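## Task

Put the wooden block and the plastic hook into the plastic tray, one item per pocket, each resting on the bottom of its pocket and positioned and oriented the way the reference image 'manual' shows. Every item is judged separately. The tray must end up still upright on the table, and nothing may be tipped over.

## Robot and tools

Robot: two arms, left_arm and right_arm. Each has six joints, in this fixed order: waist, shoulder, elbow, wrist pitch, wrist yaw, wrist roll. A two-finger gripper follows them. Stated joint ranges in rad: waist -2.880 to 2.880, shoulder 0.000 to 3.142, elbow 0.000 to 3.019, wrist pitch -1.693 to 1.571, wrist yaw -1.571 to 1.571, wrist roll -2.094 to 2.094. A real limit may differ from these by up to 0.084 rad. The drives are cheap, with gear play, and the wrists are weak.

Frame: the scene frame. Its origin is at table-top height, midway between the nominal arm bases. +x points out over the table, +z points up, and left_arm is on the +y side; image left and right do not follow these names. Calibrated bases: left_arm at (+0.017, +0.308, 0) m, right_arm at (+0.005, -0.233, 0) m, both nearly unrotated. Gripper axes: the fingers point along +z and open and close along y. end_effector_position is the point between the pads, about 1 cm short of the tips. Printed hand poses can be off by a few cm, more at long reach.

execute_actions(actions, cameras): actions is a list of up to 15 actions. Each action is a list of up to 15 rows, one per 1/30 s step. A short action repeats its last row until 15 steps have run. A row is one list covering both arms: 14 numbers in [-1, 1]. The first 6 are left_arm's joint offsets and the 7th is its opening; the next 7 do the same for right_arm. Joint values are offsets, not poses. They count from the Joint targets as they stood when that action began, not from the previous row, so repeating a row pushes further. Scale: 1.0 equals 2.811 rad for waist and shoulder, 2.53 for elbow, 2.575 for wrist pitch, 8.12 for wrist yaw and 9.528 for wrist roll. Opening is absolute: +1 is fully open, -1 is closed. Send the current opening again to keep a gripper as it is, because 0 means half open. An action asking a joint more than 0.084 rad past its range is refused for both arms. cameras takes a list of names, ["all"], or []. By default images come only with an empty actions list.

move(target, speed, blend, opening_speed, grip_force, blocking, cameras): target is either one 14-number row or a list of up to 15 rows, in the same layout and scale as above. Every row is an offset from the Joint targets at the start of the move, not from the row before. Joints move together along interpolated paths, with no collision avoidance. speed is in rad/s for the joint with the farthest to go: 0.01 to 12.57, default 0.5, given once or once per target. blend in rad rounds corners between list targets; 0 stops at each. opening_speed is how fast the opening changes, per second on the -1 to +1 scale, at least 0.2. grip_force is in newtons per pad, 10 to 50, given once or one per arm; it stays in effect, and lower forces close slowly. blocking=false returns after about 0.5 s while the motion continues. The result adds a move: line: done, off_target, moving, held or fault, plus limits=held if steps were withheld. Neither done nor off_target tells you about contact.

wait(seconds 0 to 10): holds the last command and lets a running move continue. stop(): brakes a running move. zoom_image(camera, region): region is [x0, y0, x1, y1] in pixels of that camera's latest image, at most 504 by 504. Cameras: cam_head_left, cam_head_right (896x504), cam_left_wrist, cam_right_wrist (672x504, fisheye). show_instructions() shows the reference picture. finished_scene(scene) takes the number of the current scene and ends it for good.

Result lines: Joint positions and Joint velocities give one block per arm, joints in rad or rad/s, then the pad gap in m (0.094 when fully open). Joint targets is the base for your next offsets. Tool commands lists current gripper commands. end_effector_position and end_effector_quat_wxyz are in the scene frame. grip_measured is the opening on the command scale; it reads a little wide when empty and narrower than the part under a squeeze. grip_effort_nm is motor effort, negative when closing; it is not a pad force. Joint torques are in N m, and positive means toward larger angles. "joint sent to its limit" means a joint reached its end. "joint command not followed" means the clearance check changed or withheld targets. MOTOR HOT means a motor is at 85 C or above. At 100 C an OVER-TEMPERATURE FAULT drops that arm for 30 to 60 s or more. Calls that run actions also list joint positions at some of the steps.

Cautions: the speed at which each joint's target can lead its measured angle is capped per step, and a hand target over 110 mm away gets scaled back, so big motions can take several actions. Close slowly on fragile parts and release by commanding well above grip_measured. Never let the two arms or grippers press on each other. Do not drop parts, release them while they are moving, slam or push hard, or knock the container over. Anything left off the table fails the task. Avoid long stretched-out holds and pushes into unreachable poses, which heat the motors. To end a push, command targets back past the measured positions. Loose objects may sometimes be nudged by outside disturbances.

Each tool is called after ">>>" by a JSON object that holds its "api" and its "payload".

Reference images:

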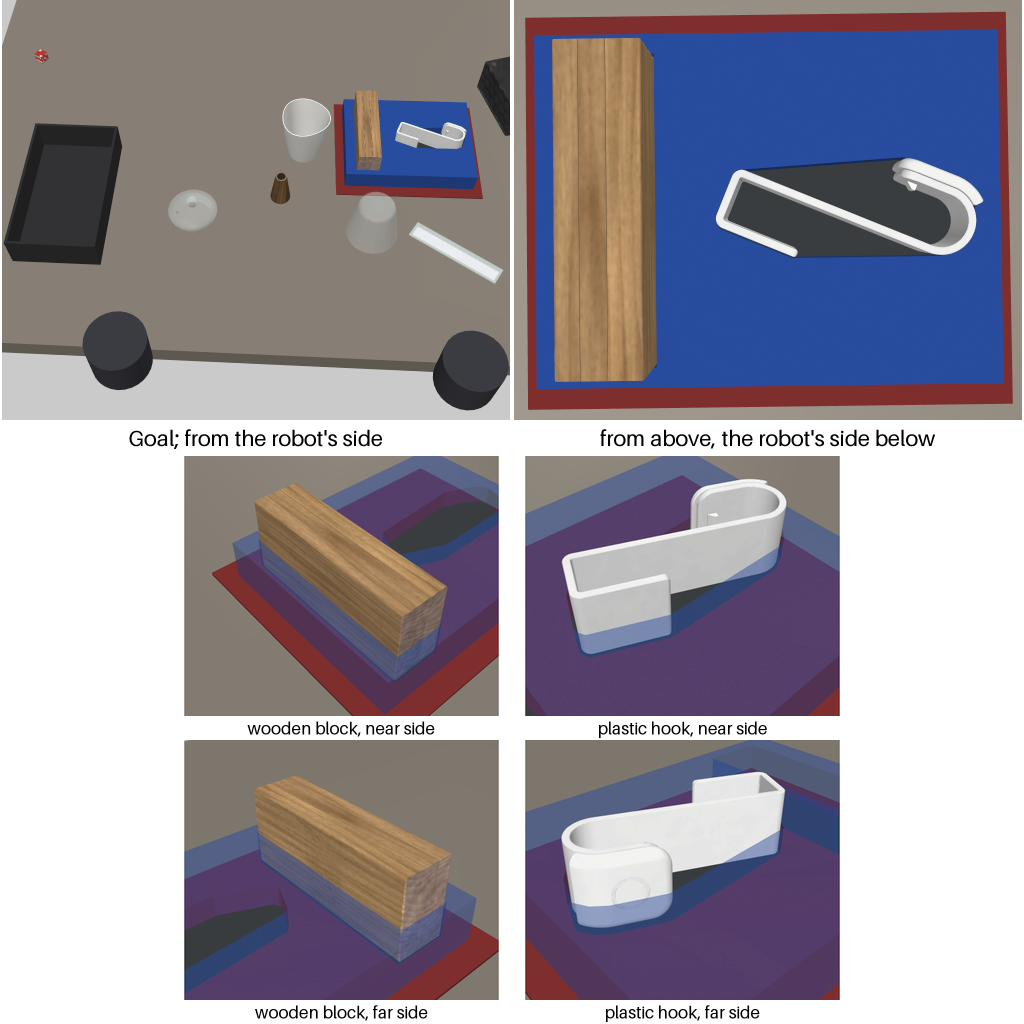

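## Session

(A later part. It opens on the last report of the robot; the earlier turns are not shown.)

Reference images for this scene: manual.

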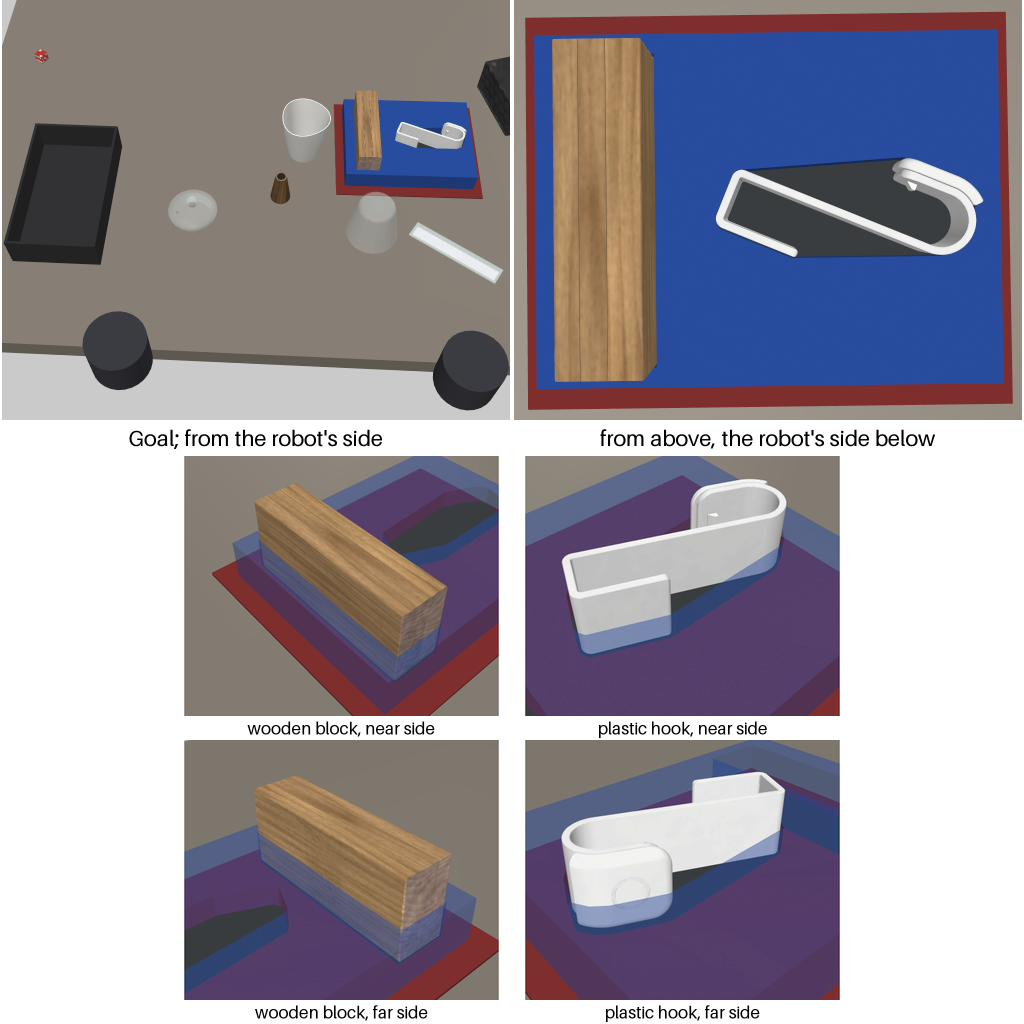

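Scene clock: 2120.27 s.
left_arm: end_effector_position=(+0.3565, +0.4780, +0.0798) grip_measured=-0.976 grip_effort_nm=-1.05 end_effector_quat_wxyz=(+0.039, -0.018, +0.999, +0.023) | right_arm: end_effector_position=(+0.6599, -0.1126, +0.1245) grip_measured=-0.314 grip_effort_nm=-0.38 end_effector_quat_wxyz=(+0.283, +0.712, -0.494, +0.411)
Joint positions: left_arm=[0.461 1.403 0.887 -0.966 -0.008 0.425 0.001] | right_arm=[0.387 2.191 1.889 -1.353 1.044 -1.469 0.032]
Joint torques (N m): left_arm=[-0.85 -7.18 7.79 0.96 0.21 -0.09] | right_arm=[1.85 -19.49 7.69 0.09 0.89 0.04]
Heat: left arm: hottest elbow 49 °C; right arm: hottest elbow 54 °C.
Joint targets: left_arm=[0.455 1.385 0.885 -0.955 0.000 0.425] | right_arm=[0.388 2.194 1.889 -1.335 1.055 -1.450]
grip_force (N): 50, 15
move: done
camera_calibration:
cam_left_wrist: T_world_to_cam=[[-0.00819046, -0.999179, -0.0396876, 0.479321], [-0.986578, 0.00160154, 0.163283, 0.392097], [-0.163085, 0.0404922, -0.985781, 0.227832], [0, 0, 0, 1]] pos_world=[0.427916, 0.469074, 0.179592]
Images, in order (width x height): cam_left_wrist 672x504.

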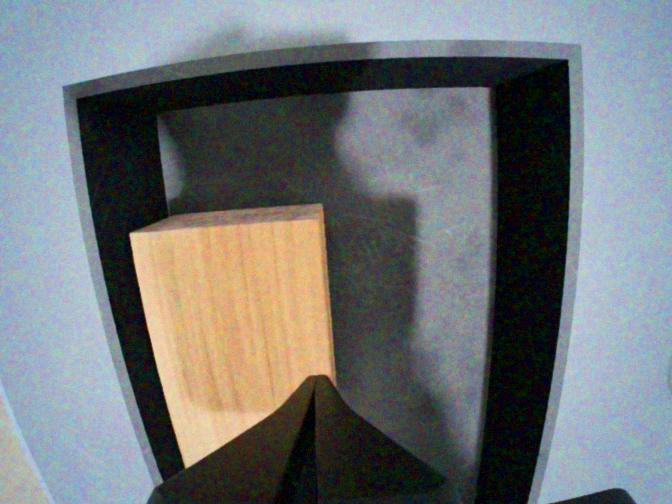

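>>> {"api": "move", "payload": {"target": [[-0.02134, 0.0836, 0.1403, -0.07456, 0, 0, -1, 0.0153, 0.01067, 0.03162, -0.03301, -0.0006, 0.0084, -0.6], [-0.02134, 0.0978, 0.08696, -0.00427, 0, 0, -1, 0.02739, 0.02312, 0.03834, -0.04816, -0.00135, 0.01543, -0.6], [-0.00107, 0.05763, 0.04506, 0.00194, 0, 0, -1, 0.03735, 0.037, 0.04229, -0.05437, -0.00222, 0.02078, -0.6], [-0.00107, 0.0409, 0.09684, -0.06796, 0, 0, -1, 0.04233, 0.04696, 0.04348, -0.0532, -0.00271, 0.02361, -0.6]], "speed": [0.4, 0.2, 0.1, 0.3], "cameras": ["cam_left_wrist", "cam_right_wrist"]}}

Scene clock: 2229.30 s.
left_arm: end_effector_position=(+0.3933, +0.4846, +0.1007) grip_measured=-0.976 grip_effort_nm=-1.06 end_effector_quat_wxyz=(-0.001, -0.006, +1.000, +0.003) | right_arm: end_effector_position=(+0.6400, -0.0492, +0.0767) grip_measured=-0.317 grip_effort_nm=-0.39 end_effector_quat_wxyz=(+0.279, +0.703, -0.500, +0.421)
Joint positions: left_arm=[0.436 1.519 1.077 -1.127 -0.006 0.424 0.001] | right_arm=[0.489 2.303 1.947 -1.465 1.041 -1.249 0.032]
Joint torques (N m): left_arm=[1.2 -9.17 12.52 0.27 0.09 -0.06] | right_arm=[2.49 -18.02 11.3 -0.81 0.19 0.11]
Motor temperatures (°C): left_arm=[24 33 50 24 26 26 30] | right_arm=[24 42 55 27 27 26 25]
Heat: left arm: hottest elbow 50 °C; right arm: hottest elbow 55 °C.
Joint targets: left_arm=[0.452 1.500 1.130 -1.130 0.000 0.425] | right_arm=[0.507 2.326 1.999 -1.472 1.033 -1.225]
grip_force (N): 50, 15
move: off_target (left_arm, right_arm); left_arm: the elbow is farthest, 0.053 rad from its target; right_arm: the elbow is farthest, 0.052 rad from its target
camera_calibration:
cam_left_wrist: T_world_to_cam=[[-0.0327015, -0.999464, 0.00130562, 0.492625], [-0.970481, 0.0320654, 0.239037, 0.396256], [-0.238951, 0.00654979, -0.97101, 0.299004], [0, 0, 0, 1]] pos_world=[0.472116, 0.477696, 0.194972]
cam_right_wrist: T_world_to_cam=[[0.936655, 0.338098, 0.0914749, -0.59428], [-0.0162001, -0.219069, 0.975575, -0.0286101], [0.349879, -0.915259, -0.199714, -0.133868], [0, 0, 0, 1]] pos_world=[0.60301, 0.0721339, 0.0555378]
Images, in order (width x height): cam_left_wrist 672x504, cam_right_wrist 672x504.

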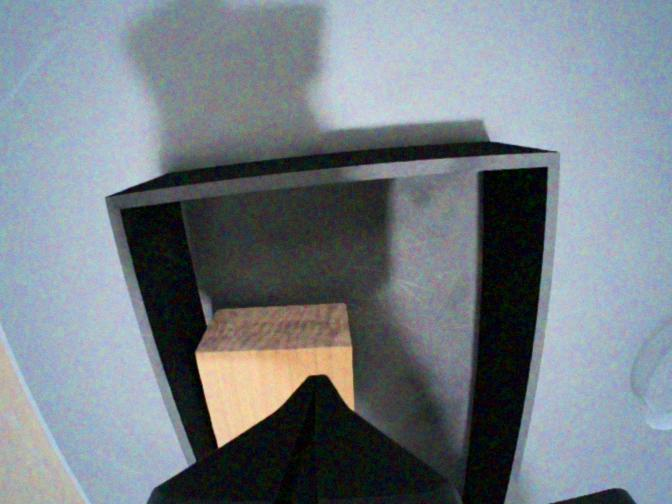

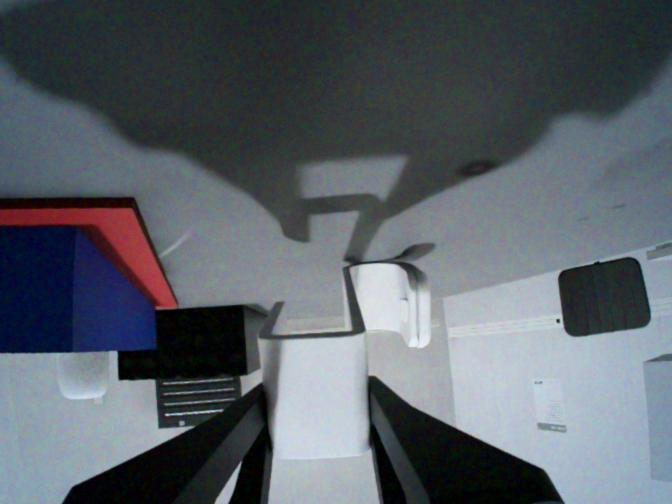

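>>> {"api": "move", "payload": {"target": [[-0.02633, 0.03557, 0.03478, -0.005, 0, 0, -1, 0.0064, 0.01387, 0, 0, 0, 0.00157, -0.6], [-0.02633, 0.06119, -0.01542, 0.05825, 0, 0, -1, 0.0064, 0.01387, 0, 0, 0, 0.00157, -0.6], [0.00356, 0, -0.083, 0.06796, 0, 0, -1, 0.0064, 0.01387, 0, 0, 0, 0.00157, -0.6], [0.00356, -0.03202, -0.02767, -0.00777, 0, 0, -1, 0.0064, 0.01387, 0, 0, 0, 0.00157, -0.6]], "speed": [0.3, 0.2, 0.1, 0.3], "cameras": ["cam_left_wrist", "cam_right_wrist"]}}

Scene clock: 2284.90 s.
left_arm: end_effector_position=(+0.3631, +0.4748, +0.1110) grip_measured=-0.976 grip_effort_nm=-1.05 end_effector_quat_wxyz=(+0.000, -0.010, +1.000, +0.003) | right_arm: end_effector_position=(+0.6410, -0.0441, +0.0759) grip_measured=-0.317 grip_effort_nm=-0.39 end_effector_quat_wxyz=(+0.278, +0.703, -0.500, +0.422)
Joint positions: left_arm=[0.447 1.427 1.006 -1.147 -0.005 0.427 0.001] | right_arm=[0.495 2.314 1.964 -1.477 1.041 -1.239 0.032]
Joint torques (N m): left_arm=[1.49 -8.06 12.55 0.14 0.04 -0.06] | right_arm=[3.25 -16.21 10.02 -0.59 0.22 0.17]
Motor temperatures (°C): left_arm=[24 34 57 24 26 26 30] | right_arm=[24 43 59 27 26 26 25]
Heat: left arm: hottest elbow 57 °C; right arm: hottest elbow 59 °C.
Joint targets: left_arm=[0.462 1.410 1.060 -1.150 0.000 0.425] | right_arm=[0.525 2.365 1.999 -1.472 1.033 -1.210]
grip_force (N): 50, 15
move: off_target (left_arm, right_arm); left_arm: the elbow is farthest, 0.054 rad from its target; right_arm: the shoulder is farthest, 0.051 rad from its target
camera_calibration:
cam_left_wrist: T_world_to_cam=[[-0.0251289, -0.999682, 0.00200464, 0.47913], [-0.971166, 0.0248875, 0.237102, 0.368706], [-0.237077, 0.00401128, -0.971483, 0.302479], [0, 0, 0, 1]] pos_world=[0.441825, 0.468589, 0.205471]
cam_right_wrist: T_world_to_cam=[[0.935907, 0.339634, 0.0934172, -0.596403], [-0.017925, -0.21894, 0.975574, -0.0255891], [0.351791, -0.914721, -0.198819, -0.130996], [0, 0, 0, 1]] pos_world=[0.603803, 0.0771314, 0.0546338]
Images, in order (width x height): cam_left_wrist 672x504, cam_right_wrist 672x504.

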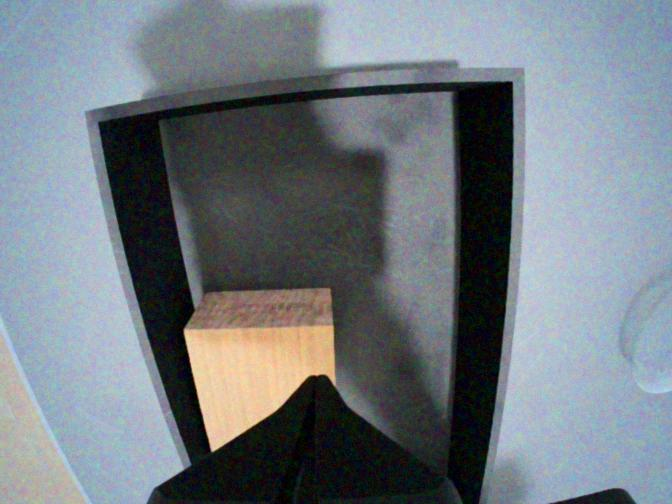

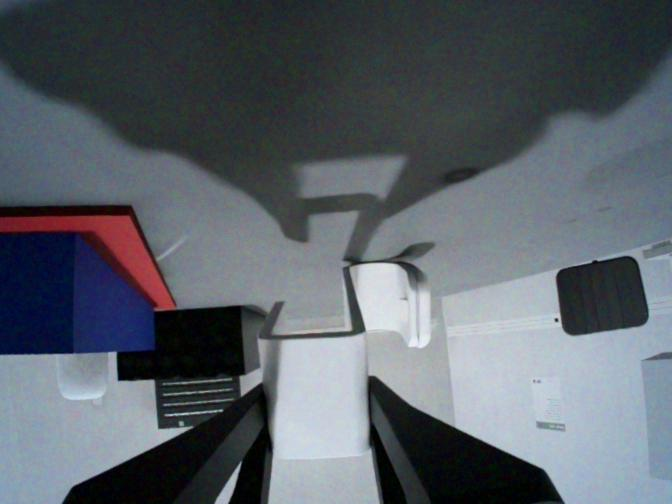

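>>> {"api": "move", "payload": {"target": [[0, 0.04269, 0.02925, 0.0074, 0, 0, -1, 0, 0, 0, 0, 0, 0, -0.55], [0, 0.06866, -0.02213, 0.07262, 0, 0, -1, 0, 0, 0, 0, 0, 0, -0.55], [-0.01672, 0.01316, -0.07826, 0.07961, 0, 0, -1, 0, 0, 0, 0, 0, 0, -0.55], [-0.01672, -0.01957, -0.01976, 0, 0, 0, -1, 0, 0, 0, 0, 0, 0, -0.55]], "speed": [0.3, 0.2, 0.1, 0.3], "grip_force": [50, 10], "cameras": ["cam_left_wrist", "cam_right_wrist"]}}

Scene clock: 2378.17 s.
left_arm: end_effector_position=(+0.3496, +0.4577, +0.1122) grip_measured=-0.976 grip_effort_nm=-1.05 end_effector_quat_wxyz=(+0.002, +0.006, +1.000, +0.003) | right_arm: end_effector_position=(+0.6410, -0.0441, +0.0759) grip_measured=-0.317 grip_effort_nm=-0.30 end_effector_quat_wxyz=(+0.278, +0.703, -0.500, +0.422)
Joint positions: left_arm=[0.421 1.374 0.956 -1.147 -0.005 0.433 0.001] | right_arm=[0.495 2.314 1.964 -1.477 1.041 -1.239 0.032]
Joint torques (N m): left_arm=[-0.21 -7.06 12.72 0.35 -0.01 -0.07] | right_arm=[3.55 -16.38 10.02 -0.57 0.21 0.16]
Motor temperatures (°C): left_arm=[24 35 64 24 26 26 31] | right_arm=[24 39 59 27 25 26 25]
Heat: left arm: hottest elbow 64 °C; right arm: hottest elbow 59 °C.
Joint targets: left_arm=[0.415 1.355 1.010 -1.150 0.000 0.425] | right_arm=[0.525 2.365 1.999 -1.472 1.033 -1.210]
grip_force (N): 50, 10
move: off_target (left_arm, right_arm); left_arm: the elbow is farthest, 0.054 rad from its target; right_arm: the shoulder is farthest, 0.051 rad from its target
camera_calibration:
cam_left_wrist: T_world_to_cam=[[-0.0572759, -0.998358, 0.000632827, 0.472552], [-0.970526, 0.0558277, 0.234443, 0.341639], [-0.234093, 0.0128138, -0.97213, 0.295498], [0, 0, 0, 1]] pos_world=[0.42781, 0.448917, 0.206868]
cam_right_wrist: T_world_to_cam=[[0.935907, 0.339634, 0.0934172, -0.596403], [-0.017925, -0.21894, 0.975574, -0.0255891], [0.351791, -0.914721, -0.198819, -0.130996], [0, 0, 0, 1]] pos_world=[0.603803, 0.0771314, 0.0546338]
Images, in order (width x height): cam_left_wrist 672x504, cam_right_wrist 672x504.

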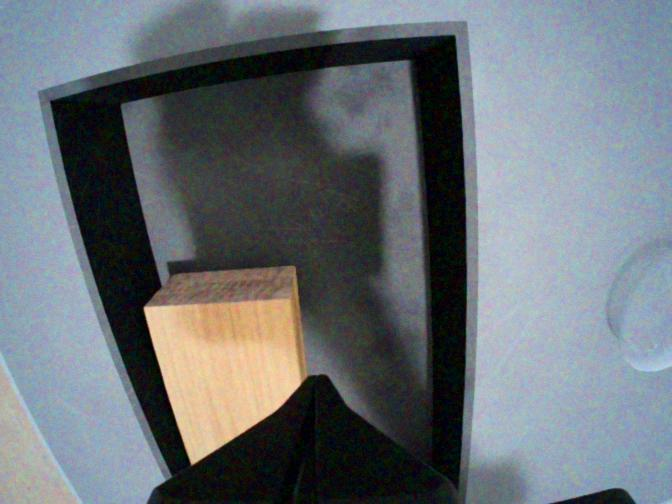

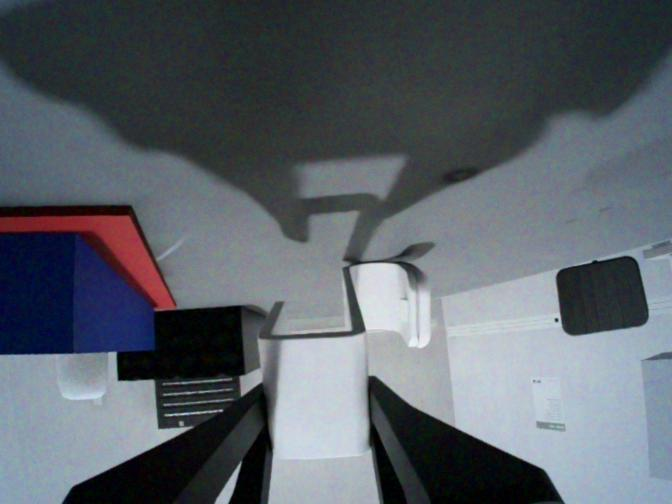

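>>> {"api": "move", "payload": {"target": [[0.04233, -0.10601, -0.12806, -0.01087, 0, 0.01228, -1, 0, 0, 0, 0, 0, 0, -0.316], [0.04233, -0.06154, -0.16601, 0.0699, 0, 0.01228, -1, 0, 0, 0, 0, 0, 0, -0.312], [0.07293, -0.04625, -0.13439, 0.07379, 0, 0.01228, -1, 0, 0, 0, 0, 0, 0, -0.306], [0.04625, -0.06154, -0.14625, 0.07379, 0, 0.01228, -1, 0, 0, 0, 0, 0, 0, -0.3], [0.04625, -0.10494, -0.10672, -0.00777, 0, 0.01228, -1, 0, 0, 0, 0, 0, 0, -0.29]], "speed": [0.5, 0.3, 0.12, 0.2, 0.3], "cameras": ["cam_right_wrist"]}}

Scene clock: 2583.43 s.
left_arm: end_effector_position=(+0.2359, +0.4430, +0.1014) grip_measured=-0.976 grip_effort_nm=-1.05 end_effector_quat_wxyz=(+0.003, -0.012, +1.000, +0.004) | right_arm: end_effector_position=(+0.6410, -0.0441, +0.0759) grip_measured=-0.292 grip_effort_nm=0.12 end_effector_quat_wxyz=(+0.278, +0.703, -0.500, +0.422)
Joint positions: left_arm=[0.55 1.078 0.683 -1.167 -0.005 0.527 0.001] | right_arm=[0.495 2.314 1.964 -1.477 1.041 -1.239 0.033]
Joint torques (N m): left_arm=[-0.38 -2.67 13.12 0.29 0.02 0.09] | right_arm=[3.31 -16.21 10 -0.59 0.2 0.16]
Motor temperatures (°C): left_arm=[24 34 64 24 26 26 31] | right_arm=[24 39 59 27 24 26 25]
Heat: left arm: hottest elbow 64 °C; right arm: hottest elbow 59 °C.
Joint targets: left_arm=[0.545 1.060 0.740 -1.170 0.000 0.542] | right_arm=[0.525 2.365 1.999 -1.472 1.033 -1.210]
grip_force (N): 50, 10
move: off_target (left_arm, right_arm); target 2's new numbers were sent with right_arm's shoulder 0.051 rad from that target; target 3's new numbers were sent with right_arm's shoulder 0.051 rad from that target; target 4's new numbers were sent with right_arm's shoulder 0.051 rad from that target; target 5's new numbers were sent with right_arm's shoulder 0.051 rad from that target; left_arm: the elbow is farthest, 0.057 rad from its target; right_arm: the shoulder is farthest, 0.051 rad from its target
camera_calibration:
cam_right_wrist: T_world_to_cam=[[0.935907, 0.339634, 0.0934172, -0.596403], [-0.017925, -0.21894, 0.975574, -0.0255891], [0.351791, -0.914721, -0.198819, -0.130996], [0, 0, 0, 1]] pos_world=[0.603803, 0.0771314, 0.0546338]
Images, in order (width x height): cam_right_wrist 672x504.

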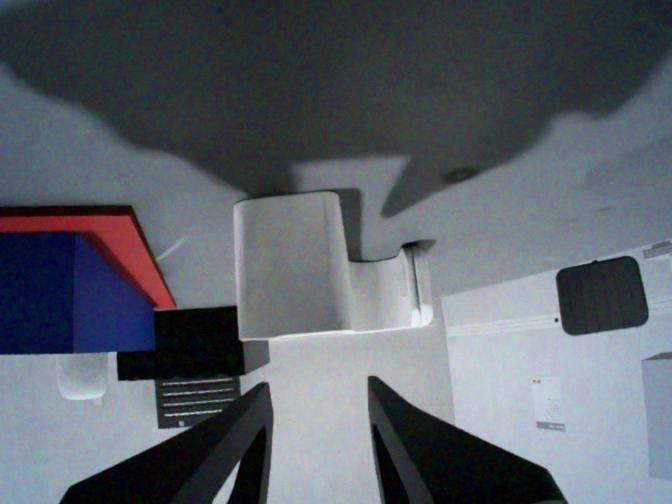

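>>> {"api": "move", "payload": {"target": [[0, 0, 0, 0, 0, 0, -1, -0.01067, -0.06403, 0, 0, 0, 0, -0.29], [-0.016, 0.14586, 0.12964, 0.02524, 0, 0, 1, -0.1174, -0.08716, 0.08538, -0.04583, -0.12845, -0.05143, 0]], "speed": [0.2, 0.6], "cameras": ["cam_left_wrist", "cam_right_wrist", "cam_head_left"]}}

Scene clock: 2630.97 s.
left_arm: end_effector_position=(+0.3561, +0.5012, +0.1014) grip_measured=+0.997 grip_effort_nm=0.13 end_effector_quat_wxyz=(-0.001, +0.006, +1.000, +0.002) | right_arm: end_effector_position=(+0.6531, -0.0874, +0.1633) grip_measured=-0.002 grip_effort_nm=0.11 end_effector_quat_wxyz=(+0.005, +0.814, -0.580, -0.004)
Joint positions: left_arm=[0.516 1.455 1.008 -1.122 -0.005 0.528 0.094] | right_arm=[0.199 2.148 2.15 -1.586 0.001 -1.681 0.047]
Joint torques (N m): left_arm=[-0.62 -6.07 13 1.24 0.01 0.11] | right_arm=[1.73 -21.54 13.14 -0.62 -0.18 -0.29]
Motor temperatures (°C): left_arm=[24 33 71 24 26 26 31] | right_arm=[24 40 60 27 24 26 25]
Heat: left arm: hottest elbow 71 °C; right arm: hottest elbow 60 °C.
Joint targets: left_arm=[0.500 1.470 1.068 -1.105 0.000 0.542] | right_arm=[0.195 2.120 2.214 -1.590 -0.010 -1.700]
grip_force (N): 50, 10
move: off_target (left_arm, right_arm); target 2's new numbers were sent with right_arm's elbow 0.065 rad from that target; left_arm: the elbow is farthest, 0.060 rad from its target; right_arm: the elbow is farthest, 0.065 rad from its target
camera_calibration:
cam_left_wrist: T_world_to_cam=[[-0.0573023, -0.998353, 0.00279602, 0.516163], [-0.969415, 0.0563103, 0.238882, 0.346897], [-0.238646, 0.010978, -0.971045, 0.288436], [0, 0, 0, 1]] pos_world=[0.434699, 0.492612, 0.195773]
cam_right_wrist: T_world_to_cam=[[0.961952, 0.272951, 0.0120579, -0.610776], [0.256439, -0.917226, 0.304852, -0.25093], [0.0942695, -0.290161, -0.952323, 0.188281], [0, 0, 0, 1]] pos_world=[0.634137, -0.00881592, 0.263166]
Images, in order (width x height): cam_head_left 896x504, cam_left_wrist 672x504, cam_right_wrist 672x504.

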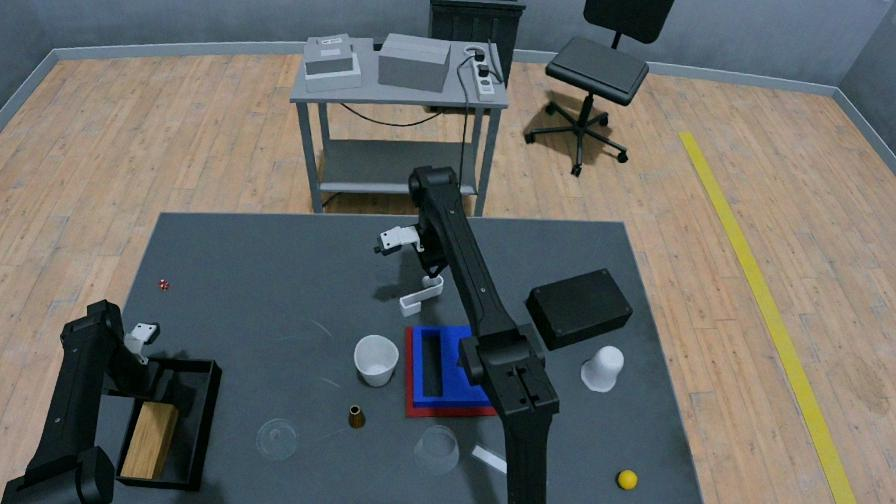

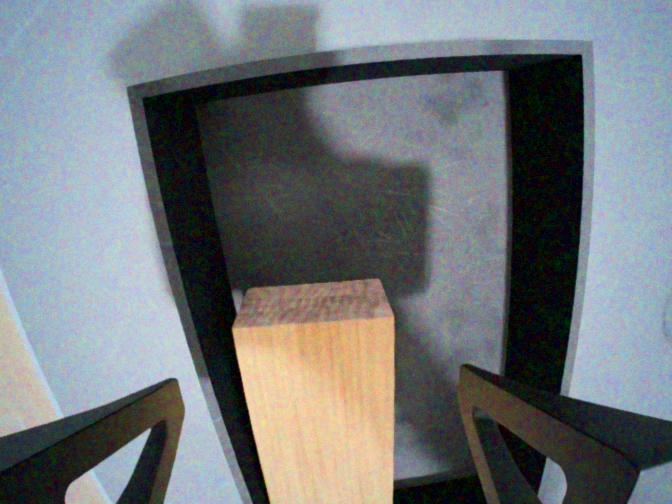

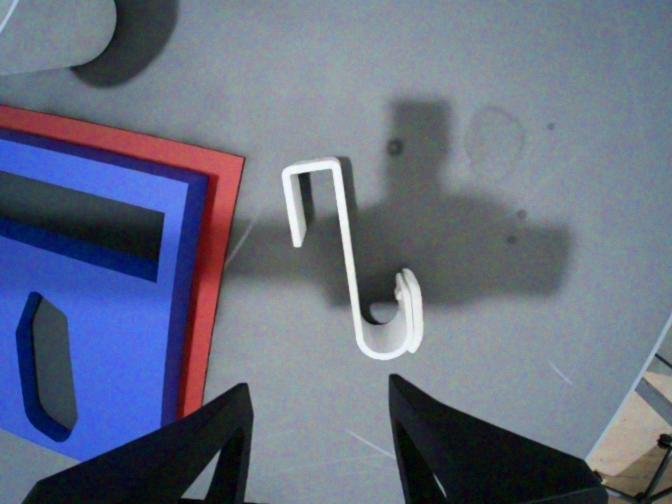

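>>> {"api": "move", "payload": {"target": [[0, 0, 0, 0, 0, 0, 1, 0.01316, 0.02383, -0.04387, 0.04816, 0, -0.00546, -0.65], [0, 0, 0, 0, 0, 0, 1, 0.01316, 0.03878, -0.09368, 0.11239, 0, -0.00546, -0.65], [0, 0, 0, 0, 0, 0, 1, 0.01316, 0.03878, -0.09368, 0.11239, 0, -0.00546, -1]], "speed": [0.4, 0.2, 0.2], "grip_force": [50, 30], "cameras": ["cam_right_wrist", "cam_head_left"]}}

>>> {"api": "zoom_image", "payload": {"camera": "cam_head_left", "region": [60, 310, 240, 500]}}

Scene clock: 2689.73 s.
left_arm: end_effector_position=(+0.3561, +0.5012, +0.1014) grip_measured=+0.997 grip_effort_nm=0.12 end_effector_quat_wxyz=(-0.001, +0.006, +1.000, +0.002) | right_arm: end_effector_position=(+0.6597, -0.0634, +0.0431) grip_measured=-0.892 grip_effort_nm=-0.64 end_effector_quat_wxyz=(+0.001, +0.840, -0.542, -0.002)
Joint positions: left_arm=[0.516 1.455 1.008 -1.122 -0.005 0.528 0.094] | right_arm=[0.231 2.231 1.975 -1.319 -0.001 -1.741 0.005]
Joint torques (N m): left_arm=[-0.15 -5.77 13.11 1.13 0.05 0.1] | right_arm=[1.79 -19.72 7.97 0.17 -0.15 -0.29]
Motor temperatures (°C): left_arm=[24 33 73 24 26 26 29] | right_arm=[24 45 62 27 24 26 25]
Heat: left arm: hottest elbow 73 °C; right arm: hottest elbow 62 °C.
Joint targets: left_arm=[0.500 1.470 1.068 -1.105 0.000 0.542] | right_arm=[0.232 2.229 1.978 -1.301 -0.010 -1.752]
grip_force (N): 50, 30
move: off_target (left_arm); left_arm: the elbow is farthest, 0.060 rad from its target
camera_calibration:
cam_right_wrist: T_world_to_cam=[[0.932657, 0.360132, 0.0213594, -0.597701], [0.337164, -0.891177, 0.303518, -0.245436], [0.128341, -0.275876, -0.952586, 0.0586793], [0, 0, 0, 1]] pos_world=[0.632672, 0.012712, 0.143158]
Images, in order (width x height): cam_head_left 896x504, cam_right_wrist 672x504.

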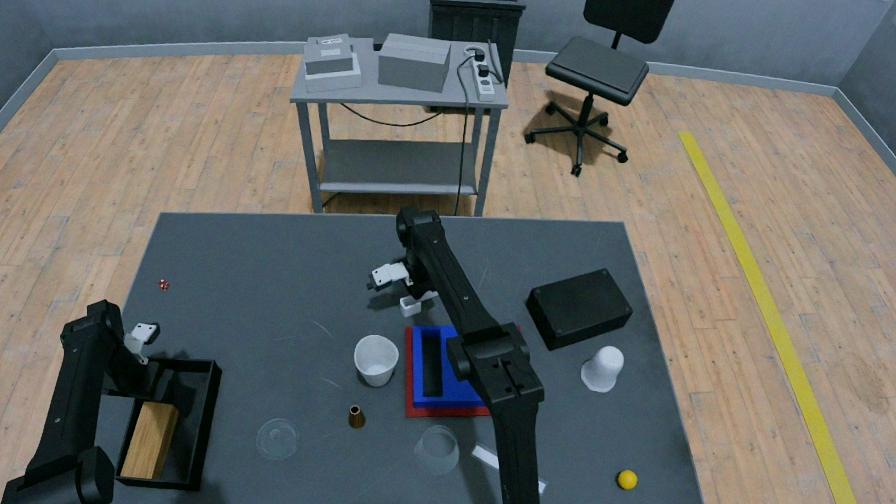

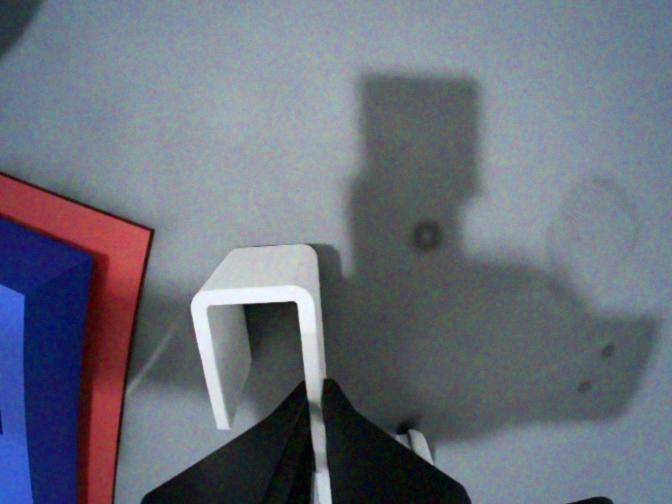

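Scaled by 2.653 from the camera's 896x504 image, which has a finer 1280x720 frame.

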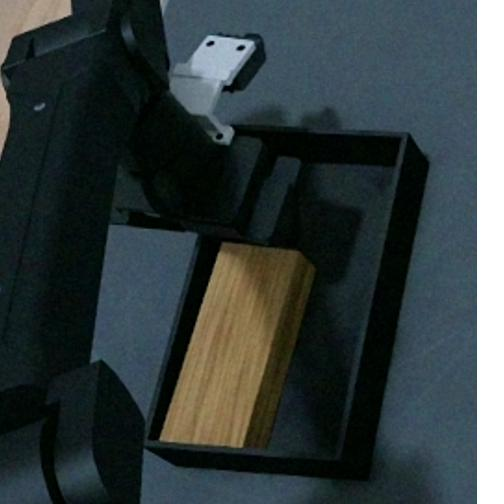

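>>> {"api": "move", "payload": {"target": [[-0.0434, -0.0249, -0.06324, 0.0633, -0.03079, -0.01616, 0.915, 0, -0.02633, 0.0751, -0.08039, 0, 0, -1], [-0.0434, -0.0249, -0.06324, 0.0633, -0.03079, -0.01616, 0.915, -0.07684, -0.22661, -0.26601, 0.02369, 0, 0.06476, -1]], "speed": [0.25, 0.5], "cameras": ["cam_left_wrist", "cam_right_wrist"]}}

Scene clock: 2812.20 s.
left_arm: end_effector_position=(+0.3631, +0.4920, +0.0852) grip_measured=+0.918 grip_effort_nm=-0.17 end_effector_quat_wxyz=(-0.003, +0.006, +0.992, +0.129) | right_arm: end_effector_position=(+0.4751, -0.2142, +0.1395) grip_measured=-0.892 grip_effort_nm=-0.66 end_effector_quat_wxyz=(+0.000, -0.563, +0.826, +0.001)
Joint positions: left_arm=[0.383 1.426 0.911 -0.961 -0.241 0.407 0.09] | right_arm=[0.018 1.617 1.303 -1.258 -0.001 -1.155 0.005]
Joint torques (N m): left_arm=[-0.26 -8.18 7.83 1.5 -0.36 -0.2] | right_arm=[1.38 -14.27 7.9 0.28 -0.13 0.04]
Motor temperatures (°C): left_arm=[24 33 73 24 26 26 27] | right_arm=[24 45 56 27 24 26 26]
Heat: left arm: hottest elbow 73 °C; right arm: hottest elbow 56 °C.
Joint targets: left_arm=[0.378 1.400 0.908 -0.942 -0.250 0.388] | right_arm=[0.016 1.592 1.305 -1.240 -0.010 -1.135]
grip_force (N): 50, 30
move: done
camera_calibration:
cam_left_wrist: T_world_to_cam=[[-0.0584965, -0.967044, -0.2478, 0.513778], [-0.968708, -0.00499076, 0.248153, 0.387234], [-0.241211, 0.254562, -0.936491, 0.152651], [0, 0, 0, 1]] pos_world=[0.441992, 0.459919, 0.174177]
cam_right_wrist: T_world_to_cam=[[0.908408, -0.417392, 0.024064, -0.528721], [-0.404299, -0.862338, 0.304821, 0.0114598], [-0.106479, -0.286631, -0.952106, 0.241702], [0, 0, 0, 1]] pos_world=[0.510663, -0.141522, 0.239356]
Images, in order (width x height): cam_left_wrist 672x504, cam_right_wrist 672x504.

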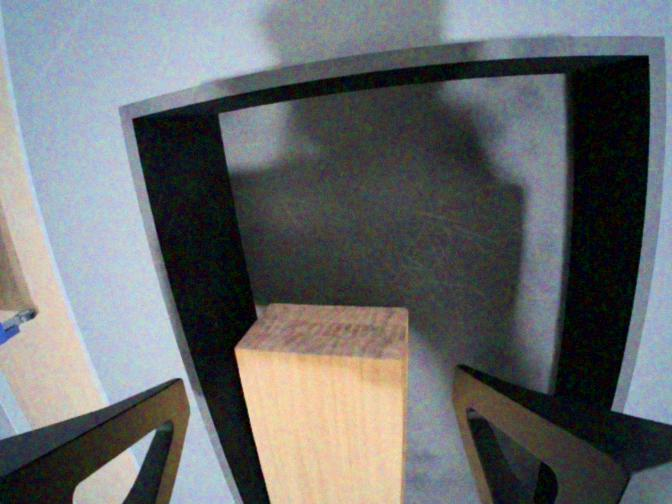

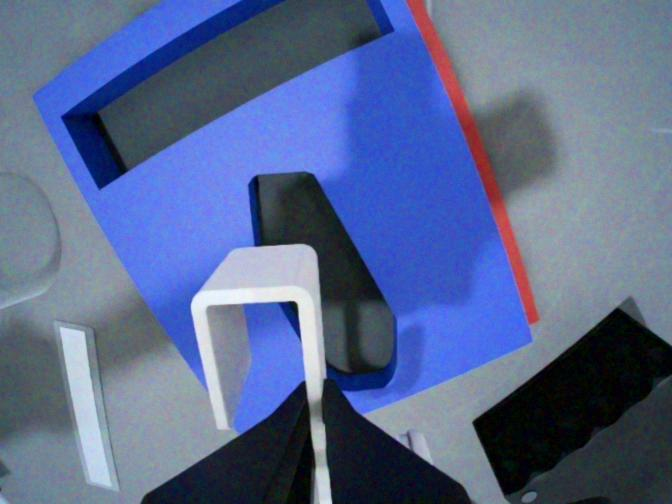

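>>> {"api": "zoom_image", "payload": {"camera": "cam_left_wrist", "region": [110, 280, 290, 460]}}

Scaled by 2.800 from the camera's 672x504 image, which has a finer 960x720 frame.

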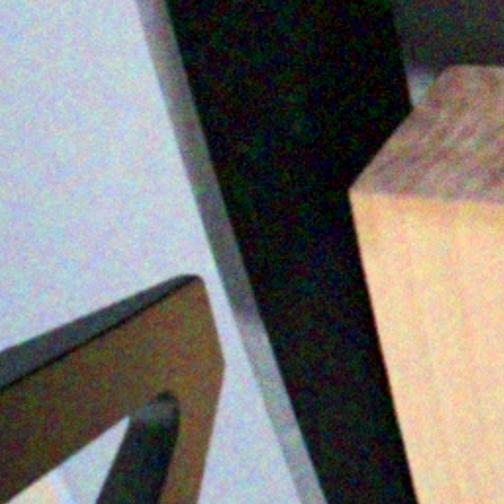

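>>> {"api": "move", "payload": {"target": [0, 0.03451, -0.02095, 0.0466, 0, 0, 0.915, 0.01138, 0.03059, -0.03202, 0.05553, 0, 0.00252, -1], "speed": 0.12, "cameras": ["cam_left_wrist", "cam_right_wrist"]}}

>>> {"api": "zoom_image", "payload": {"camera": "cam_left_wrist", "region": [100, 270, 300, 470]}}

Scene clock: 2913.27 s.
left_arm: end_effector_position=(+0.3643, +0.4924, +0.0486) grip_measured=+0.918 grip_effort_nm=-0.17 end_effector_quat_wxyz=(+0.002, +0.006, +0.991, +0.131) | right_arm: end_effector_position=(+0.4770, -0.2046, +0.0831) grip_measured=-0.892 grip_effort_nm=-0.66 end_effector_quat_wxyz=(+0.000, -0.561, +0.828, +0.001)
Joint positions: left_arm=[0.383 1.483 0.858 -0.841 -0.241 0.407 0.09] | right_arm=[0.038 1.679 1.221 -1.115 -0.001 -1.13 0.005]
Joint torques (N m): left_arm=[-0.32 -5.48 7.25 1.74 -0.36 -0.21] | right_arm=[2.2 -12.81 7.42 0.31 -0.14 -0.01]
Motor temperatures (°C): left_arm=[24 35 59 24 26 26 27] | right_arm=[24 41 54 27 24 26 27]
Heat: left arm: hottest elbow 59 °C; right arm: hottest elbow 54 °C.
Joint targets: left_arm=[0.378 1.497 0.855 -0.822 -0.250 0.388] | right_arm=[0.048 1.678 1.224 -1.097 -0.010 -1.111]
grip_force (N): 50, 30
move: done
camera_calibration:
cam_left_wrist: T_world_to_cam=[[-0.0563414, -0.966181, -0.251633, 0.504139], [-0.970805, -0.00584199, 0.239797, 0.399075], [-0.233158, 0.257797, -0.937645, 0.114019], [0, 0, 0, 1]] pos_world=[0.442412, 0.460027, 0.13807]
cam_right_wrist: T_world_to_cam=[[0.906461, -0.421603, 0.0240611, -0.524994], [-0.408291, -0.860441, 0.30486, 0.0399416], [-0.107827, -0.286168, -0.952093, 0.191684], [0, 0, 0, 1]] pos_world=[0.512863, -0.132118, 0.182956]
Images, in order (width x height): cam_left_wrist 672x504, cam_right_wrist 672x504.

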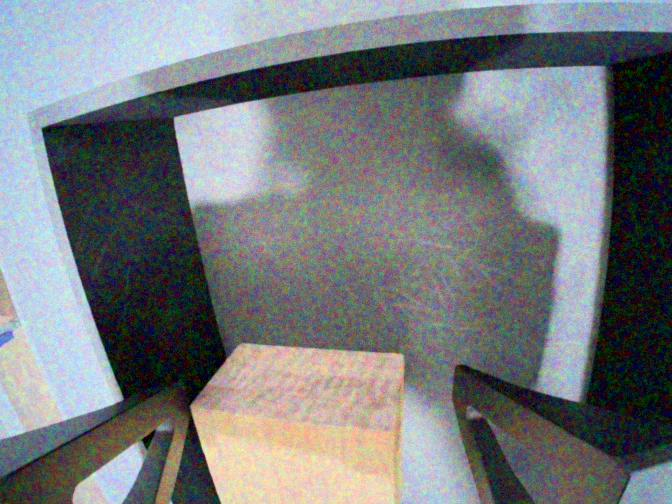

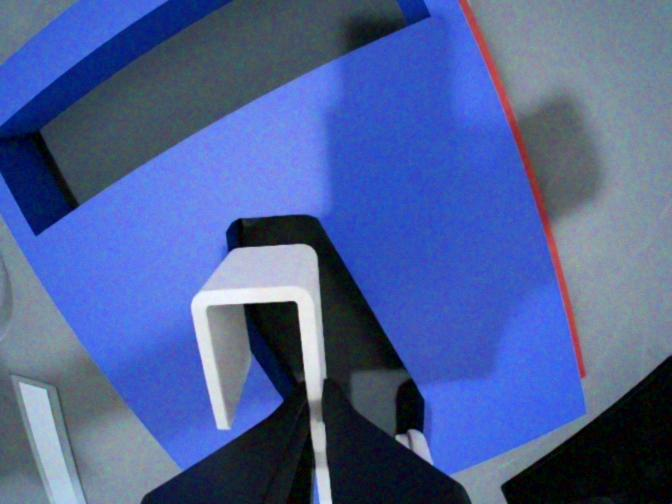

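Scaled by 2.520 from the camera's 672x504 image, which has a finer 960x720 frame.

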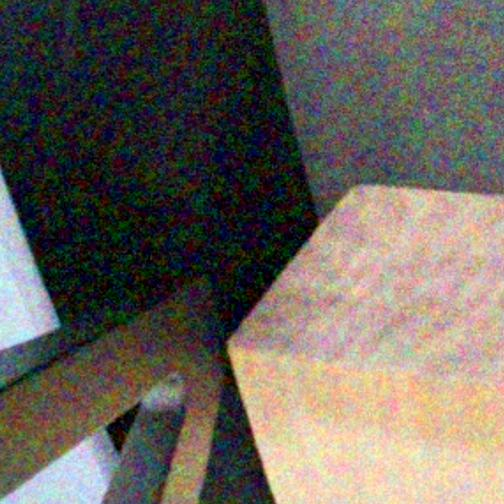

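>>> {"api": "move", "payload": {"target": [[0, 0, 0, 0, 0, 0, 0.915, 0.00356, 0.0014, 0.0016, 0, 0, 0.0011, -1], [0, 0, 0, 0, 0, 0, 0.532, 0.00356, 0.01103, -0.00909, 0.02136, 0, 0.0011, -1]], "speed": [0.1, 0.04], "opening_speed": 0.3, "cameras": ["cam_left_wrist", "cam_right_wrist"]}}

Scene clock: 2975.57 s.
left_arm: end_effector_position=(+0.3638, +0.4984, +0.0494) grip_measured=+0.536 grip_effort_nm=-0.18 end_effector_quat_wxyz=(+0.003, +0.000, +0.990, +0.138) | right_arm: end_effector_position=(+0.4795, -0.1979, +0.0633) grip_measured=-0.892 grip_effort_nm=-0.66 end_effector_quat_wxyz=(+0.002, -0.561, +0.828, -0.001)
Joint positions: left_arm=[0.392 1.483 0.858 -0.832 -0.253 0.407 0.072] | right_arm=[0.052 1.706 1.2 -1.06 -0.001 -1.117 0.005]
Joint torques (N m): left_arm=[-0.21 -5.66 7.39 1.11 -0.25 -0.19] | right_arm=[2.08 -12.81 7.16 0.23 -0.1 0.03]
Motor temperatures (°C): left_arm=[24 33 57 24 26 26 26] | right_arm=[24 39 55 27 24 26 27]
Heat: left arm: hottest elbow 57 °C; right arm: hottest elbow 55 °C.
Joint targets: left_arm=[0.378 1.497 0.855 -0.822 -0.250 0.388] | right_arm=[0.058 1.709 1.201 -1.042 -0.010 -1.100]
grip_force (N): 50, 30
move: done
camera_calibration:
cam_left_wrist: T_world_to_cam=[[-0.0451419, -0.962889, -0.266097, 0.505029], [-0.97159, -0.0196287, 0.235853, 0.405799], [-0.232323, 0.269184, -0.934647, 0.10698], [0, 0, 0, 1]] pos_world=[0.441922, 0.465455, 0.138666]
cam_right_wrist: T_world_to_cam=[[0.906306, -0.421593, 0.0294789, -0.52421], [-0.410145, -0.86058, 0.301966, 0.0538304], [-0.101938, -0.285764, -0.952863, 0.172378], [0, 0, 0, 1]] pos_world=[0.514745, -0.125419, 0.16345]
Images, in order (width x height): cam_left_wrist 672x504, cam_right_wrist 672x504.

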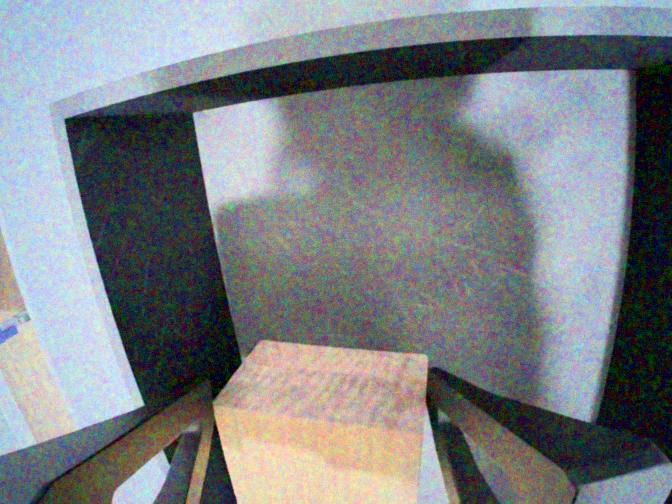

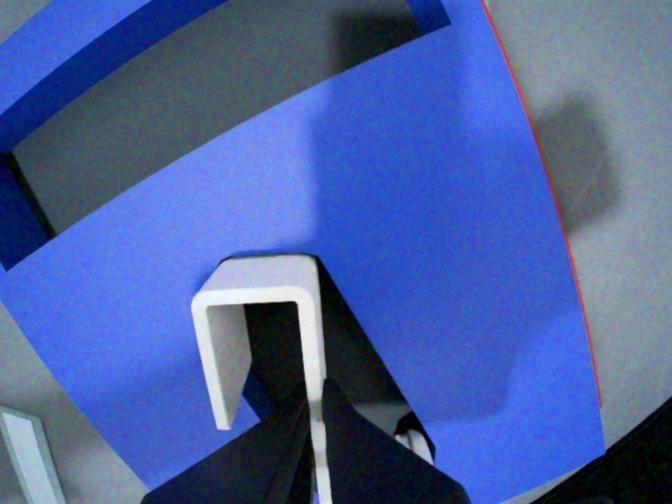

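>>> {"api": "move", "payload": {"target": [-0.01992, -0.02384, -0.01304, -0.01087, 0, -0.00525, 0.532, 0, 0.00569, -0.00553, 0.01165, 0, 0, -1], "speed": 0.05, "cameras": ["cam_left_wrist", "cam_right_wrist"]}}

Scene clock: 3003.37 s.
left_arm: end_effector_position=(+0.3650, +0.4707, +0.0498) grip_measured=+0.535 grip_effort_nm=-0.18 end_effector_quat_wxyz=(+0.008, +0.014, +0.991, +0.135) | right_arm: end_effector_position=(+0.4819, -0.1983, +0.0604) grip_measured=-0.892 grip_effort_nm=-0.66 end_effector_quat_wxyz=(+0.009, -0.561, +0.828, +0.001)
Joint positions: left_arm=[0.326 1.457 0.832 -0.838 -0.249 0.367 0.072] | right_arm=[0.047 1.709 1.195 -1.042 -0.01 -1.12 0.005]
Joint torques (N m): left_arm=[-0.26 -8.23 6.67 0.14 -0.02 -0.29] | right_arm=[2.14 -11.75 6.49 0.76 -0.1 0.04]
Motor temperatures (°C): left_arm=[24 33 57 24 26 26 26] | right_arm=[24 39 54 27 24 26 27]
Heat: left arm: hottest elbow 57 °C; right arm: hottest elbow 54 °C.
Joint targets: left_arm=[0.322 1.430 0.822 -0.850 -0.250 0.338] | right_arm=[0.058 1.725 1.187 -1.012 -0.010 -1.100]
grip_force (N): 50, 30
move: done
camera_calibration:
cam_left_wrist: T_world_to_cam=[[-0.0704417, -0.963091, -0.259797, 0.487596], [-0.973284, 0.00930205, 0.229414, 0.393597], [-0.21853, 0.269016, -0.938016, 0.110321], [0, 0, 0, 1]] pos_world=[0.441538, 0.43626, 0.139861]
cam_right_wrist: T_world_to_cam=[[0.905398, -0.423169, 0.0343713, -0.526747], [-0.414303, -0.86293, 0.289317, 0.0575997], [-0.0927701, -0.276187, -0.956616, 0.167465], [0, 0, 0, 1]] pos_world=[0.516315, -0.126947, 0.16164]
Images, in order (width x height): cam_left_wrist 672x504, cam_right_wrist 672x504.

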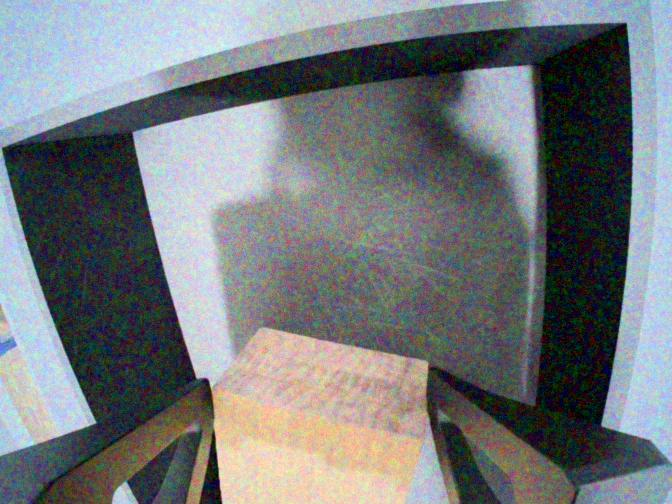

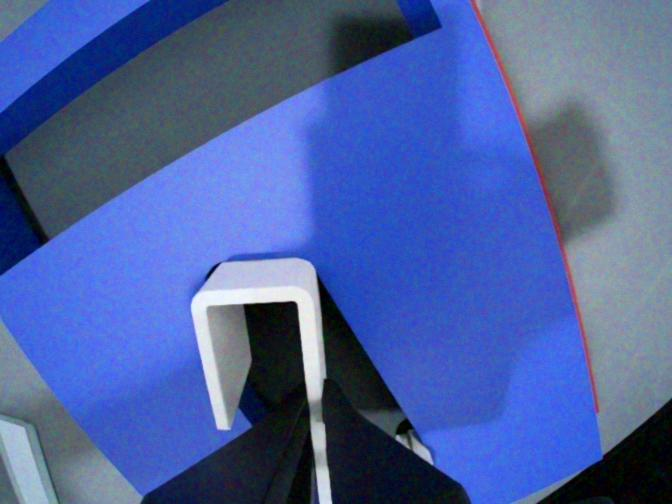

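>>> {"api": "move", "payload": {"target": [[0, 0, 0, 0, 0, 0, 0.62, 0, -0.0057, 0.003, 0, 0, 0, -0.68], [0, -0.02846, 0.04941, -0.05359, 0, 0, 0.62, 0, -0.04625, 0.09091, -0.11883, 0, 0, -0.68], [0.06439, -0.03557, 0.06957, -0.1235, 0.03202, 0.03275, 0.62, 0, -0.04625, 0.09091, -0.11883, 0, 0, -0.68]], "speed": [0.1, 0.15, 0.4], "opening_speed": 0.5, "cameras": ["cam_left_wrist", "cam_right_wrist"]}}

Scene clock: 3062.77 s.
left_arm: end_effector_position=(+0.3281, +0.4766, +0.1131) grip_measured=+0.617 grip_effort_nm=0.12 end_effector_quat_wxyz=(-0.004, +0.066, +0.998, -0.003) | right_arm: end_effector_position=(+0.4784, -0.2006, +0.1580) grip_measured=-0.682 grip_effort_nm=0.10 end_effector_quat_wxyz=(-0.003, -0.559, +0.829, +0.003)
Joint positions: left_arm=[0.498 1.354 0.939 -1.165 0.001 0.631 0.076] | right_arm=[0.045 1.617 1.353 -1.315 -0.002 -1.118 0.015]
Joint torques (N m): left_arm=[1.55 -7.24 13.16 0.23 0.24 0.14] | right_arm=[2.2 -14.27 12.68 -0.57 -0.08 0.04]
Motor temperatures (°C): left_arm=[24 35 55 24 26 26 26] | right_arm=[24 37 53 27 24 26 27]
Heat: left arm: hottest elbow 55 °C; right arm: hottest elbow 53 °C.
Joint targets: left_arm=[0.503 1.330 0.998 -1.168 0.010 0.650] | right_arm=[0.058 1.595 1.417 -1.318 -0.010 -1.100]
grip_force (N): 50, 30
move: off_target (left_arm, right_arm); left_arm: the elbow is farthest, 0.059 rad from its target; right_arm: the elbow is farthest, 0.064 rad from its target
camera_calibration:
cam_left_wrist: T_world_to_cam=[[-0.177406, -0.984032, 0.014451, 0.521134], [-0.953829, 0.17554, 0.243712, 0.255845], [-0.242357, 0.0294523, -0.96974, 0.285612], [0, 0, 0, 1]] pos_world=[0.405705, 0.45949, 0.207086]
cam_right_wrist: T_world_to_cam=[[0.904641, -0.425793, 0.0180044, -0.525374], [-0.410351, -0.858871, 0.306516, 0.0221036], [-0.115049, -0.284676, -0.951695, 0.268025], [0, 0, 0, 1]] pos_world=[0.515181, -0.128417, 0.257762]
Images, in order (width x height): cam_left_wrist 672x504, cam_right_wrist 672x504.

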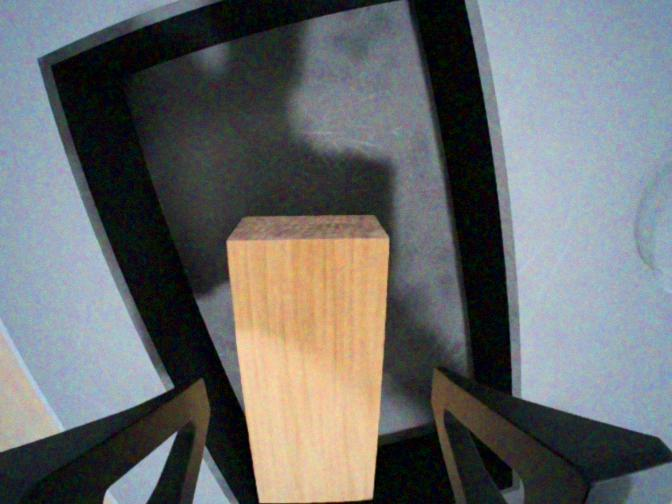

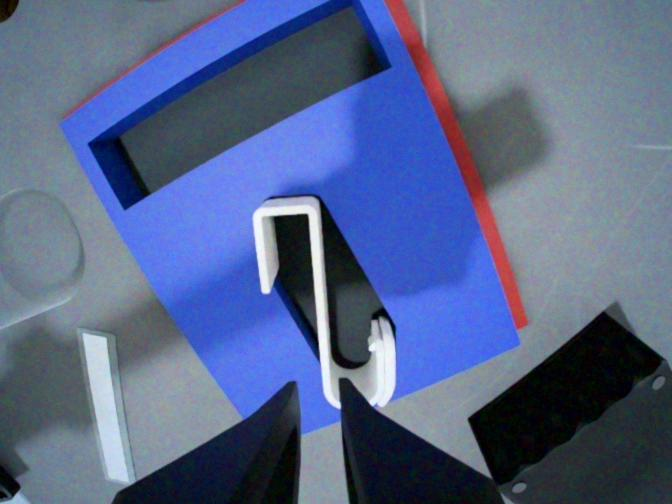

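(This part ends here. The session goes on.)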